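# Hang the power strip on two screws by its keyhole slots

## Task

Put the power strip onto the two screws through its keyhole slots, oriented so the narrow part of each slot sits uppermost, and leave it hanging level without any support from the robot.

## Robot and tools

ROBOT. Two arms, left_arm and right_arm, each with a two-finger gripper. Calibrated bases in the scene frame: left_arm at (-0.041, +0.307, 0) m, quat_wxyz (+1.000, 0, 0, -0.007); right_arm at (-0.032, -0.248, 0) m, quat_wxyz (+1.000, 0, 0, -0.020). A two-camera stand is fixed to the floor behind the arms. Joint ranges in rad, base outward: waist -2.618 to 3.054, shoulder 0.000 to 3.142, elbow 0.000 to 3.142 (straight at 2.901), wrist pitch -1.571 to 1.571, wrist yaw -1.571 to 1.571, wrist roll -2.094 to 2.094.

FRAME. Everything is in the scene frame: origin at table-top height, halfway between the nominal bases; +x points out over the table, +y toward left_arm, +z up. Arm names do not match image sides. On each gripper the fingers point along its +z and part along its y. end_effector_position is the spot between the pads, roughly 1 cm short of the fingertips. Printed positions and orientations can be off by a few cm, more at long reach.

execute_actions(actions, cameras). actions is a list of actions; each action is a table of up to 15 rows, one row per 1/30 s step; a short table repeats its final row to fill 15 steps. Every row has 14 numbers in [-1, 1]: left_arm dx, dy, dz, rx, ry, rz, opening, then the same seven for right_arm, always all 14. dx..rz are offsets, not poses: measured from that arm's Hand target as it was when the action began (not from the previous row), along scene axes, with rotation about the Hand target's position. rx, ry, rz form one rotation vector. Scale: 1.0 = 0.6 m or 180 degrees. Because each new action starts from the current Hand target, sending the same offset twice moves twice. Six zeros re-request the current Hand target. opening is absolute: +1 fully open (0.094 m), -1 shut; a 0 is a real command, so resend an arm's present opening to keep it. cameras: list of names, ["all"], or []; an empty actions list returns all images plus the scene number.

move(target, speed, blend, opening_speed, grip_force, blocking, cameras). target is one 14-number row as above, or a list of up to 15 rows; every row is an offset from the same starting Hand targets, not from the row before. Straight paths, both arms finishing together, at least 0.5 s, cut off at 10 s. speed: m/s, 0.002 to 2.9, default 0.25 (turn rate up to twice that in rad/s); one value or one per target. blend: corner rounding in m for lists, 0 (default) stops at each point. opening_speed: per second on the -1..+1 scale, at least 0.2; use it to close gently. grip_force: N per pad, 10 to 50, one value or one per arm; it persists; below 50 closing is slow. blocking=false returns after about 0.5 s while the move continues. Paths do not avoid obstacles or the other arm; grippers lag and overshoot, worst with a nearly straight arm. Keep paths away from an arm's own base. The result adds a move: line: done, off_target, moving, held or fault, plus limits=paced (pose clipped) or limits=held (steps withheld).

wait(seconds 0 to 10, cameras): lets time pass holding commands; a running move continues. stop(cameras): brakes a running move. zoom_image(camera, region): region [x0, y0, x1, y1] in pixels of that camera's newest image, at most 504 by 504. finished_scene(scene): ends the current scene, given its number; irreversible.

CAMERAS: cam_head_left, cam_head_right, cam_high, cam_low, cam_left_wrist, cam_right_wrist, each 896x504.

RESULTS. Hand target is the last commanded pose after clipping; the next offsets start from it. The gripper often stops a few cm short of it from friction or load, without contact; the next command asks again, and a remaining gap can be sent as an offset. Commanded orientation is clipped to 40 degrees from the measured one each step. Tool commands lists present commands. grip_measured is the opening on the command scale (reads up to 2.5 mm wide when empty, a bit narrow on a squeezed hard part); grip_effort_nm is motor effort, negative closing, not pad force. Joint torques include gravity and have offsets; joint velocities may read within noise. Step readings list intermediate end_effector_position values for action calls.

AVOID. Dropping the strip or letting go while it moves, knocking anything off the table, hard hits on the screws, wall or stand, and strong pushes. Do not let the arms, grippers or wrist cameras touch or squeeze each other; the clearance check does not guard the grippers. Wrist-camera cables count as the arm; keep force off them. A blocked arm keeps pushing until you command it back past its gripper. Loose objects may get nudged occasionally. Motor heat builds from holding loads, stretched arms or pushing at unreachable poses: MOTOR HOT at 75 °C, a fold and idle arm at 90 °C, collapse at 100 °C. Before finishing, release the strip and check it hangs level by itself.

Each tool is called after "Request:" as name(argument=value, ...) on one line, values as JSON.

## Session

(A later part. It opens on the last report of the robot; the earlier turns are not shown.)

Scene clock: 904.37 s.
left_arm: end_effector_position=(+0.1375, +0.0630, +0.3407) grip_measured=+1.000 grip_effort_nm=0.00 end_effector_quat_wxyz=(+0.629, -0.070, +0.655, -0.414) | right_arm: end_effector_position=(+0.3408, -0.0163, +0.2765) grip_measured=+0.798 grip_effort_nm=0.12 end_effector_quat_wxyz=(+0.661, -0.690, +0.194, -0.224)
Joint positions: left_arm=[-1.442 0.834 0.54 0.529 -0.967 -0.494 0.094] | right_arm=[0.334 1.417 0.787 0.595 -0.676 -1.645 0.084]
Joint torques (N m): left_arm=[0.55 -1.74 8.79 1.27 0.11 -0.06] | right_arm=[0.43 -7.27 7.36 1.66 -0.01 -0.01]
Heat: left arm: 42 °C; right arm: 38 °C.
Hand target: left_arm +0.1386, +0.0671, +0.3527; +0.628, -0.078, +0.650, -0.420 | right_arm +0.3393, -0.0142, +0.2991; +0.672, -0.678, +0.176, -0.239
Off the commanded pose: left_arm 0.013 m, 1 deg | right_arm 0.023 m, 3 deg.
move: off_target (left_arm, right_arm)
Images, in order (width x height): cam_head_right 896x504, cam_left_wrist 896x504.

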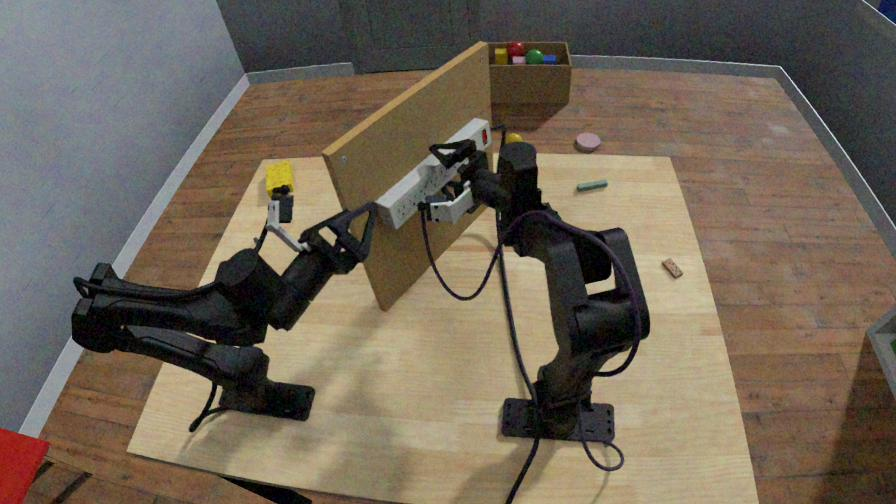

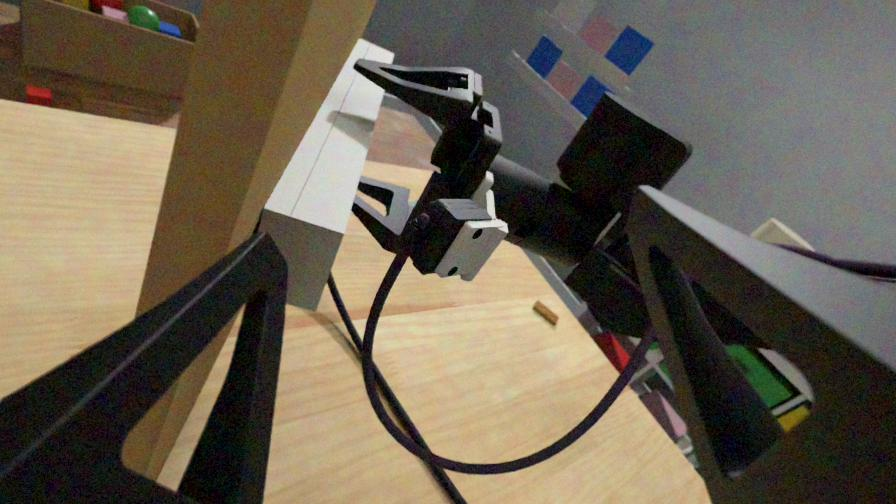

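Request:
move(target=[0,0,0,0,0,0,1.0,-0.1100,-0.1670,0,0,0,0,0.8], speed=0.1, cameras=["cam_head_left", "cam_head_right", "cam_left_wrist"])

Request:
zoom_image(camera="cam_head_right", region=[370, 90, 510, 230])

Request:
zoom_image(camera="cam_left_wrist", region=[235, 10, 415, 320])

Scene clock: 908.90 s.
left_arm: end_effector_position=(+0.1375, +0.0630, +0.3407) grip_measured=+1.000 grip_effort_nm=0.00 end_effector_quat_wxyz=(+0.629, -0.070, +0.655, -0.414) | right_arm: end_effector_position=(+0.2787, -0.1147, +0.3009) grip_measured=+0.798 grip_effort_nm=0.09 end_effector_quat_wxyz=(+0.670, -0.677, +0.172, -0.251)
Joint positions: left_arm=[-1.442 0.834 0.54 0.529 -0.967 -0.494 0.094] | right_arm=[-0.036 1.064 0.6 0.51 -1.039 -1.642 0.084]
Joint torques (N m): left_arm=[0.55 -1.73 8.8 1.27 0.12 -0.06] | right_arm=[-0.31 -3.97 4.82 1.22 -0.19 0.13]
Heat: left arm: 42 °C; right arm: 38 °C.
Hand target: left_arm +0.1386, +0.0671, +0.3527; +0.628, -0.078, +0.650, -0.420 | right_arm +0.2733, -0.1144, +0.2992; +0.672, -0.678, +0.176, -0.239
Off the commanded pose: left_arm 0.013 m, 1 deg | right_arm 0.006 m, 2 deg.
move: off_target (left_arm)
Images, in order (width x height): cam_head_left 896x504, cam_head_right 896x504, cam_left_wrist 896x504.

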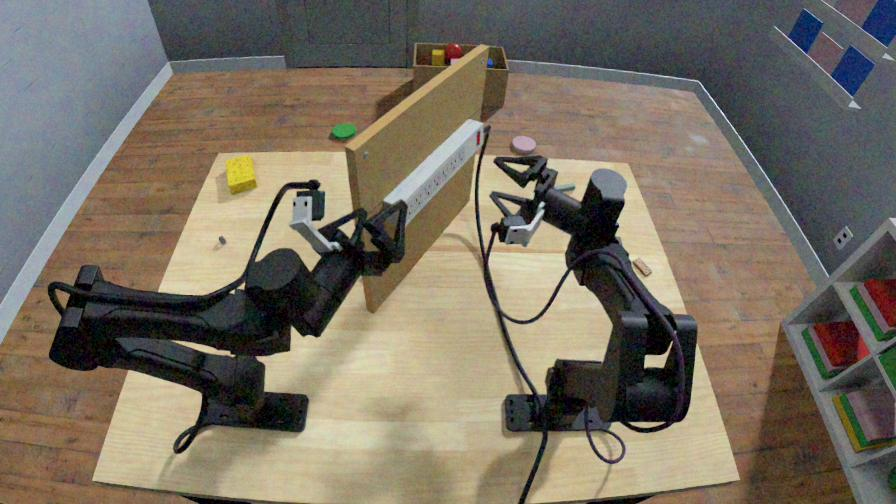

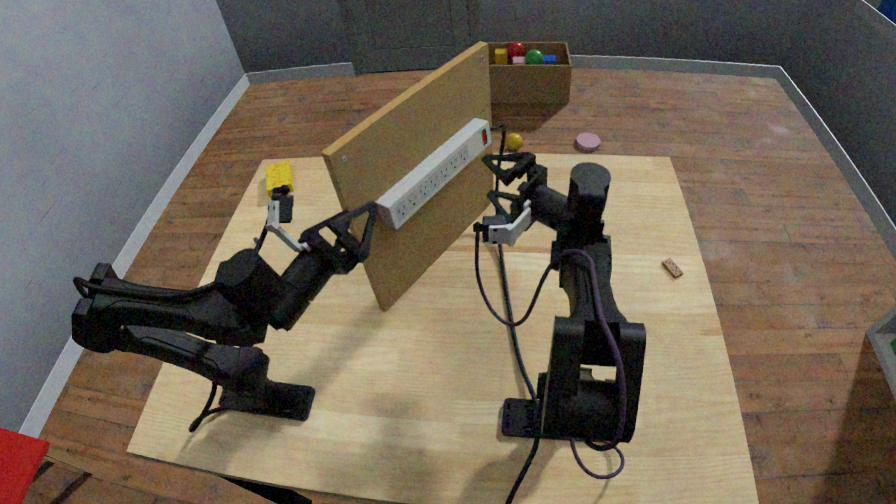

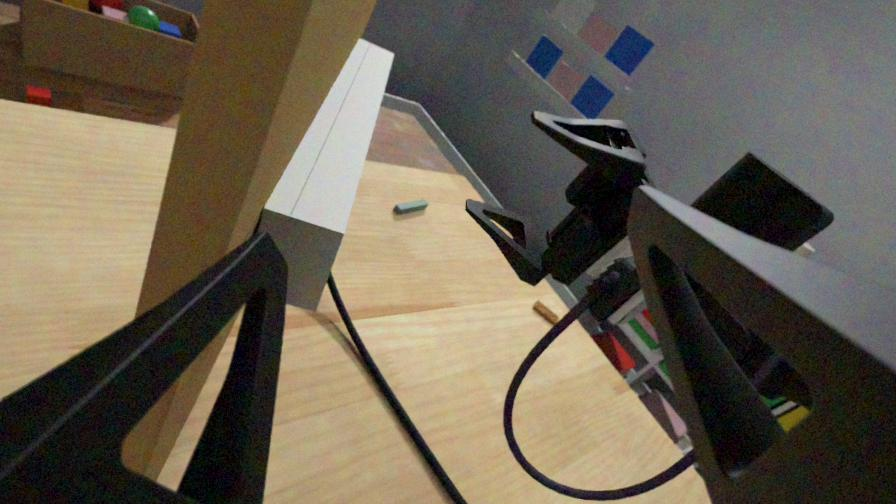

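Scaled by 3.600 from the camera's 896x504 image, which has a finer 1280x720 frame.

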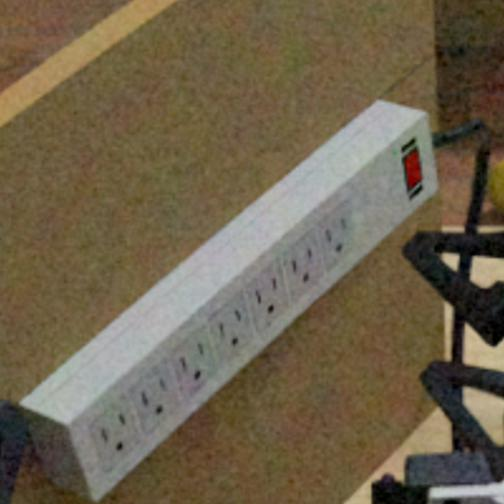

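Scaled by 1.626 from the camera's 896x504 image, which has a finer 1280x720 frame.

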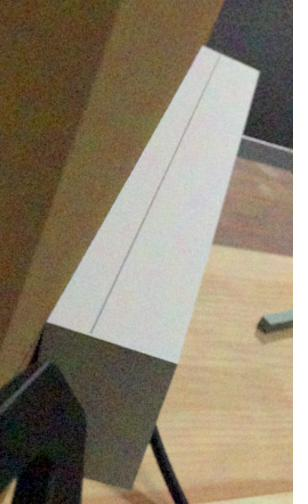

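Request:
zoom_image(camera="cam_head_right", region=[366, 180, 406, 220])

Request:
zoom_image(camera="cam_head_right", region=[460, 105, 500, 145])

Request:
zoom_image(camera="cam_head_left", region=[370, 100, 500, 240])

Scaled by 12.600 from the camera's 896x504 image, which has a finer 1280x720 frame.

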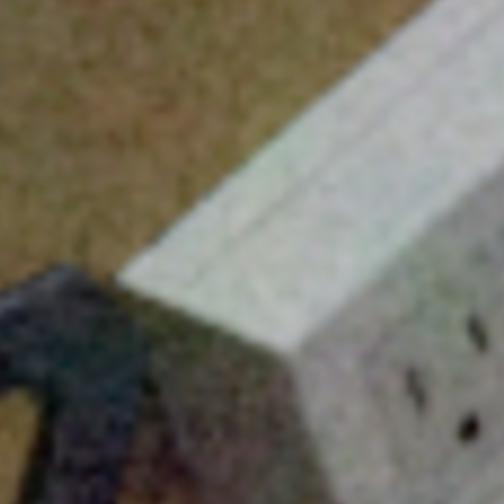

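Scaled by 12.600 from the camera's 896x504 image, which has a finer 1280x720 frame.

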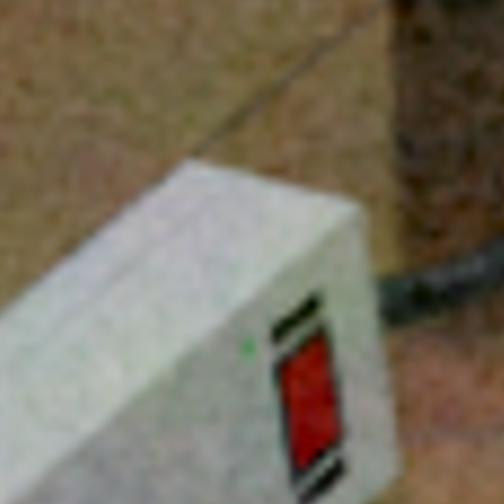

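Scaled by 3.600 from the camera's 896x504 image, which has a finer 1280x720 frame.

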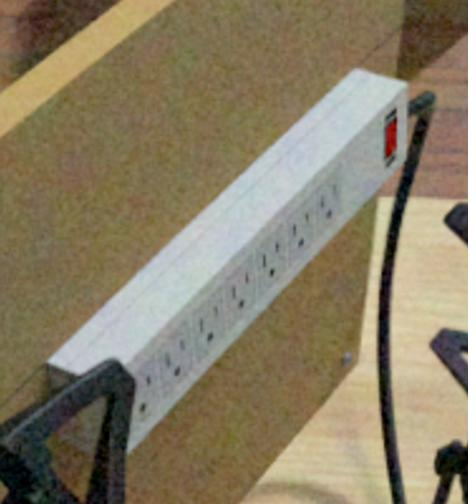

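Request:
execute_actions(actions=[], cameras=["cam_high", "cam_low", "cam_right_wrist", "cam_head_right"])

Scene clock: 928.43 s.
left_arm: end_effector_position=(+0.1375, +0.0630, +0.3407) grip_measured=+1.000 grip_effort_nm=0.00 end_effector_quat_wxyz=(+0.629, -0.070, +0.655, -0.414) | right_arm: end_effector_position=(+0.2786, -0.1147, +0.3008) grip_measured=+0.798 grip_effort_nm=0.10 end_effector_quat_wxyz=(+0.670, -0.677, +0.172, -0.251)
Joint positions: left_arm=[-1.442 0.834 0.54 0.529 -0.967 -0.494 0.094] | right_arm=[-0.036 1.064 0.6 0.51 -1.039 -1.642 0.084]
Joint velocities: within noise
Joint torques (N m): left_arm=[0.53 -1.76 8.77 1.27 0.12 -0.05] | right_arm=[-0.35 -3.93 4.88 1.22 -0.17 0.12]
Heat: left arm: 42 °C; right arm: 36 °C.
Hand target: left_arm +0.1386, +0.0671, +0.3527; +0.628, -0.078, +0.650, -0.420 | right_arm +0.2733, -0.1145, +0.2991; +0.672, -0.678, +0.176, -0.239
Tool commands: left_gripper/opening=+1.0 right_gripper/opening=+0.8
Off the commanded pose: left_arm 0.013 m, 1 deg | right_arm 0.006 m, 1 deg.
Images, in order (width x height): cam_head_right 896x504, cam_high 896x504, cam_low 896x504, cam_right_wrist 896x504.

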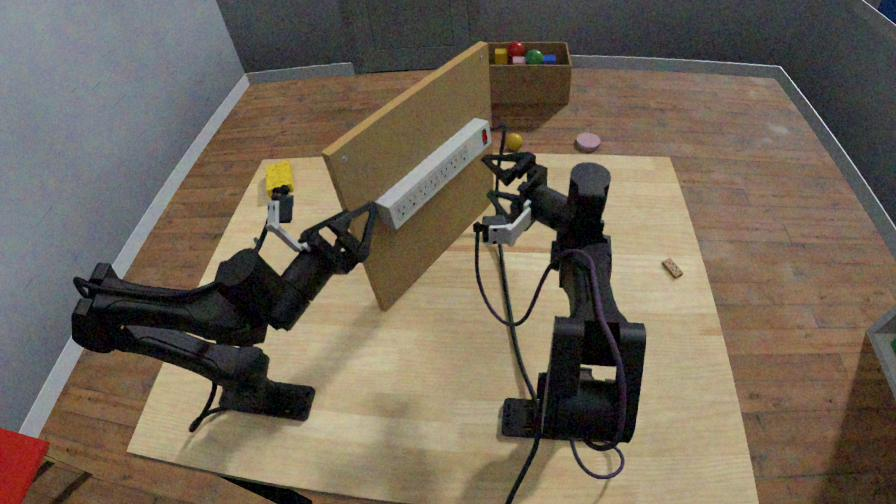

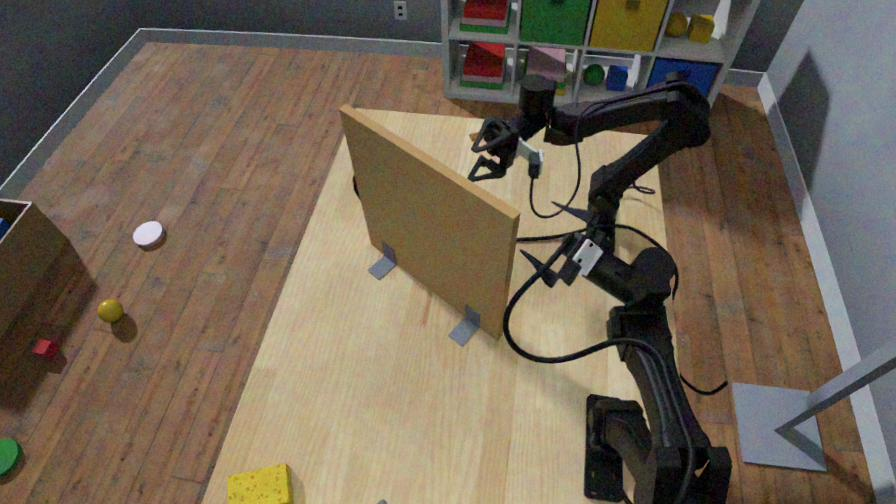

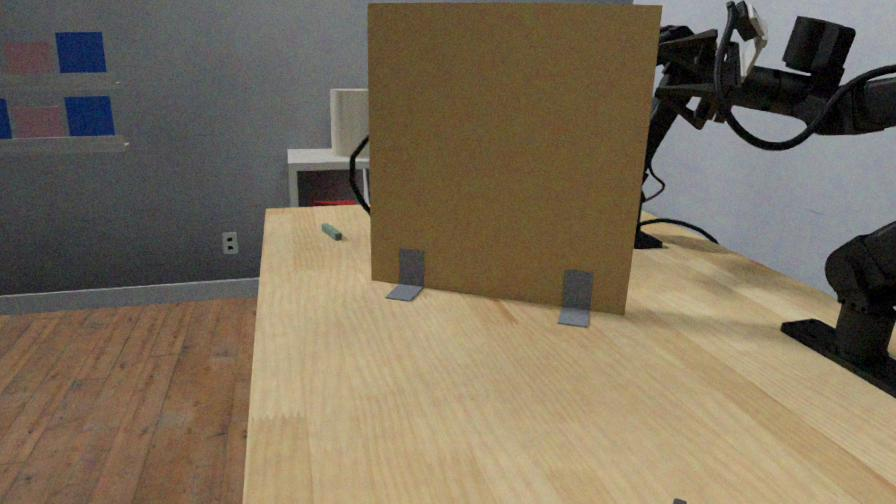

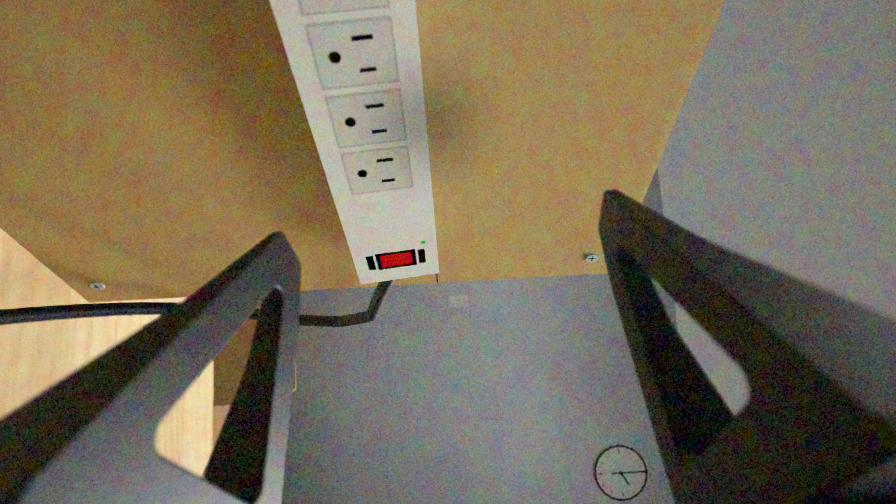

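Request:
zoom_image(camera="cam_right_wrist", region=[330, 220, 460, 310])

Request:
zoom_image(camera="cam_right_wrist", region=[60, 180, 460, 330])

Request:
zoom_image(camera="cam_right_wrist", region=[400, 180, 660, 330])

Scaled by 3.877 from the camera's 896x504 image, which has a finer 1280x720 frame.

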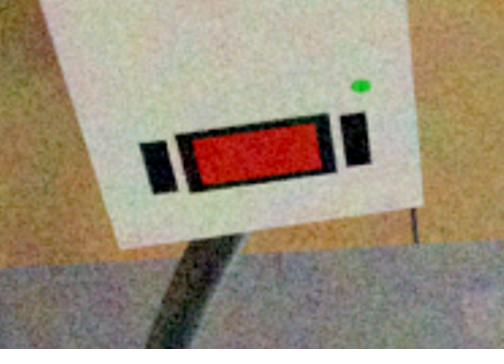

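Scaled by 1.260 from the camera's 896x504 image, which has a finer 1280x720 frame.

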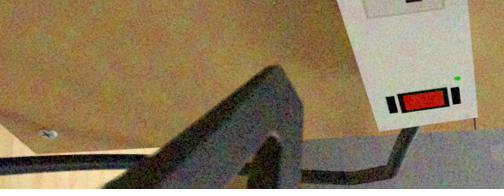

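Scaled by 1.938 from the camera's 896x504 image, which has a finer 1280x720 frame.

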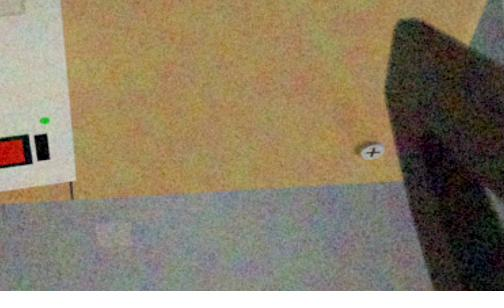

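Request:
execute_actions(actions=[], cameras=["cam_left_wrist"])

Request:
zoom_image(camera="cam_left_wrist", region=[235, 190, 365, 320])

Scene clock: 943.17 s.
left_arm: end_effector_position=(+0.1375, +0.0630, +0.3407) grip_measured=+1.000 grip_effort_nm=0.00 end_effector_quat_wxyz=(+0.629, -0.070, +0.655, -0.414) | right_arm: end_effector_position=(+0.2786, -0.1147, +0.3008) grip_measured=+0.798 grip_effort_nm=0.10 end_effector_quat_wxyz=(+0.670, -0.677, +0.172, -0.251)
Joint positions: left_arm=[-1.442 0.834 0.54 0.529 -0.967 -0.494 0.094] | right_arm=[-0.036 1.064 0.6 0.51 -1.039 -1.642 0.084]
Joint velocities: within noise
Joint torques (N m): left_arm=[0.54 -1.73 8.8 1.28 0.12 -0.06] | right_arm=[-0.39 -3.99 4.79 1.22 -0.16 0.13]
Heat: left arm: 42 °C; right arm: 35 °C.
Hand target: left_arm +0.1386, +0.0671, +0.3527; +0.628, -0.078, +0.650, -0.420 | right_arm +0.2733, -0.1145, +0.2991; +0.672, -0.678, +0.176, -0.239
Tool commands: left_gripper/opening=+1.0 right_gripper/opening=+0.8
Off the commanded pose: left_arm 0.013 m, 1 deg | right_arm 0.006 m, 1 deg.
Images, in order (width x height): cam_left_wrist 896x504.

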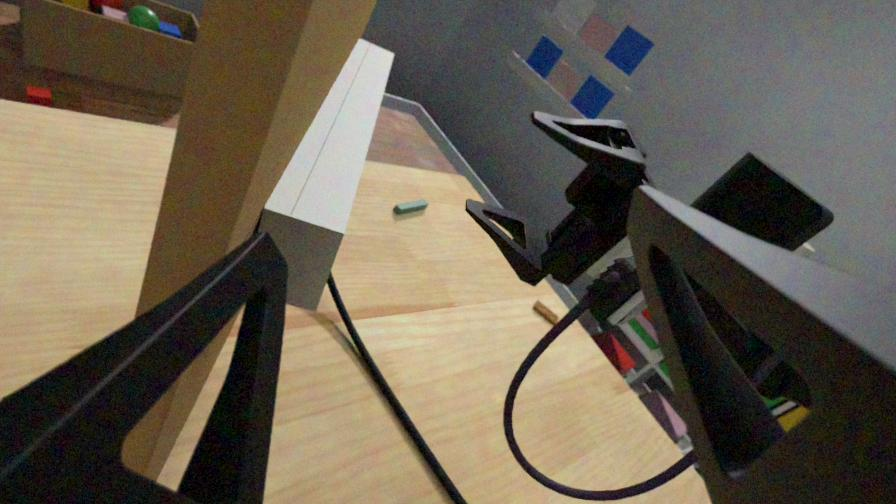

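Scaled by 3.877 from the camera's 896x504 image, which has a finer 1280x720 frame.

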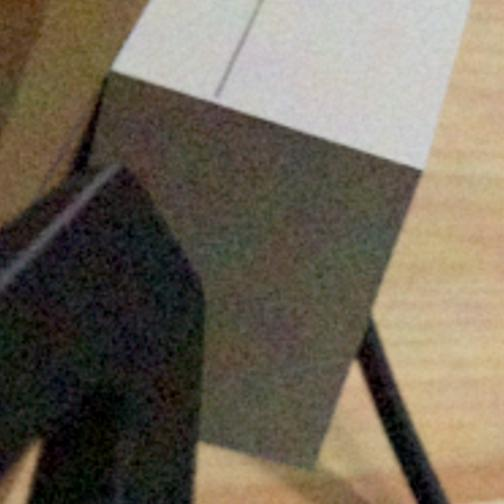

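Request:
finished_scene(scene=2)

The scene is finished: the task was done.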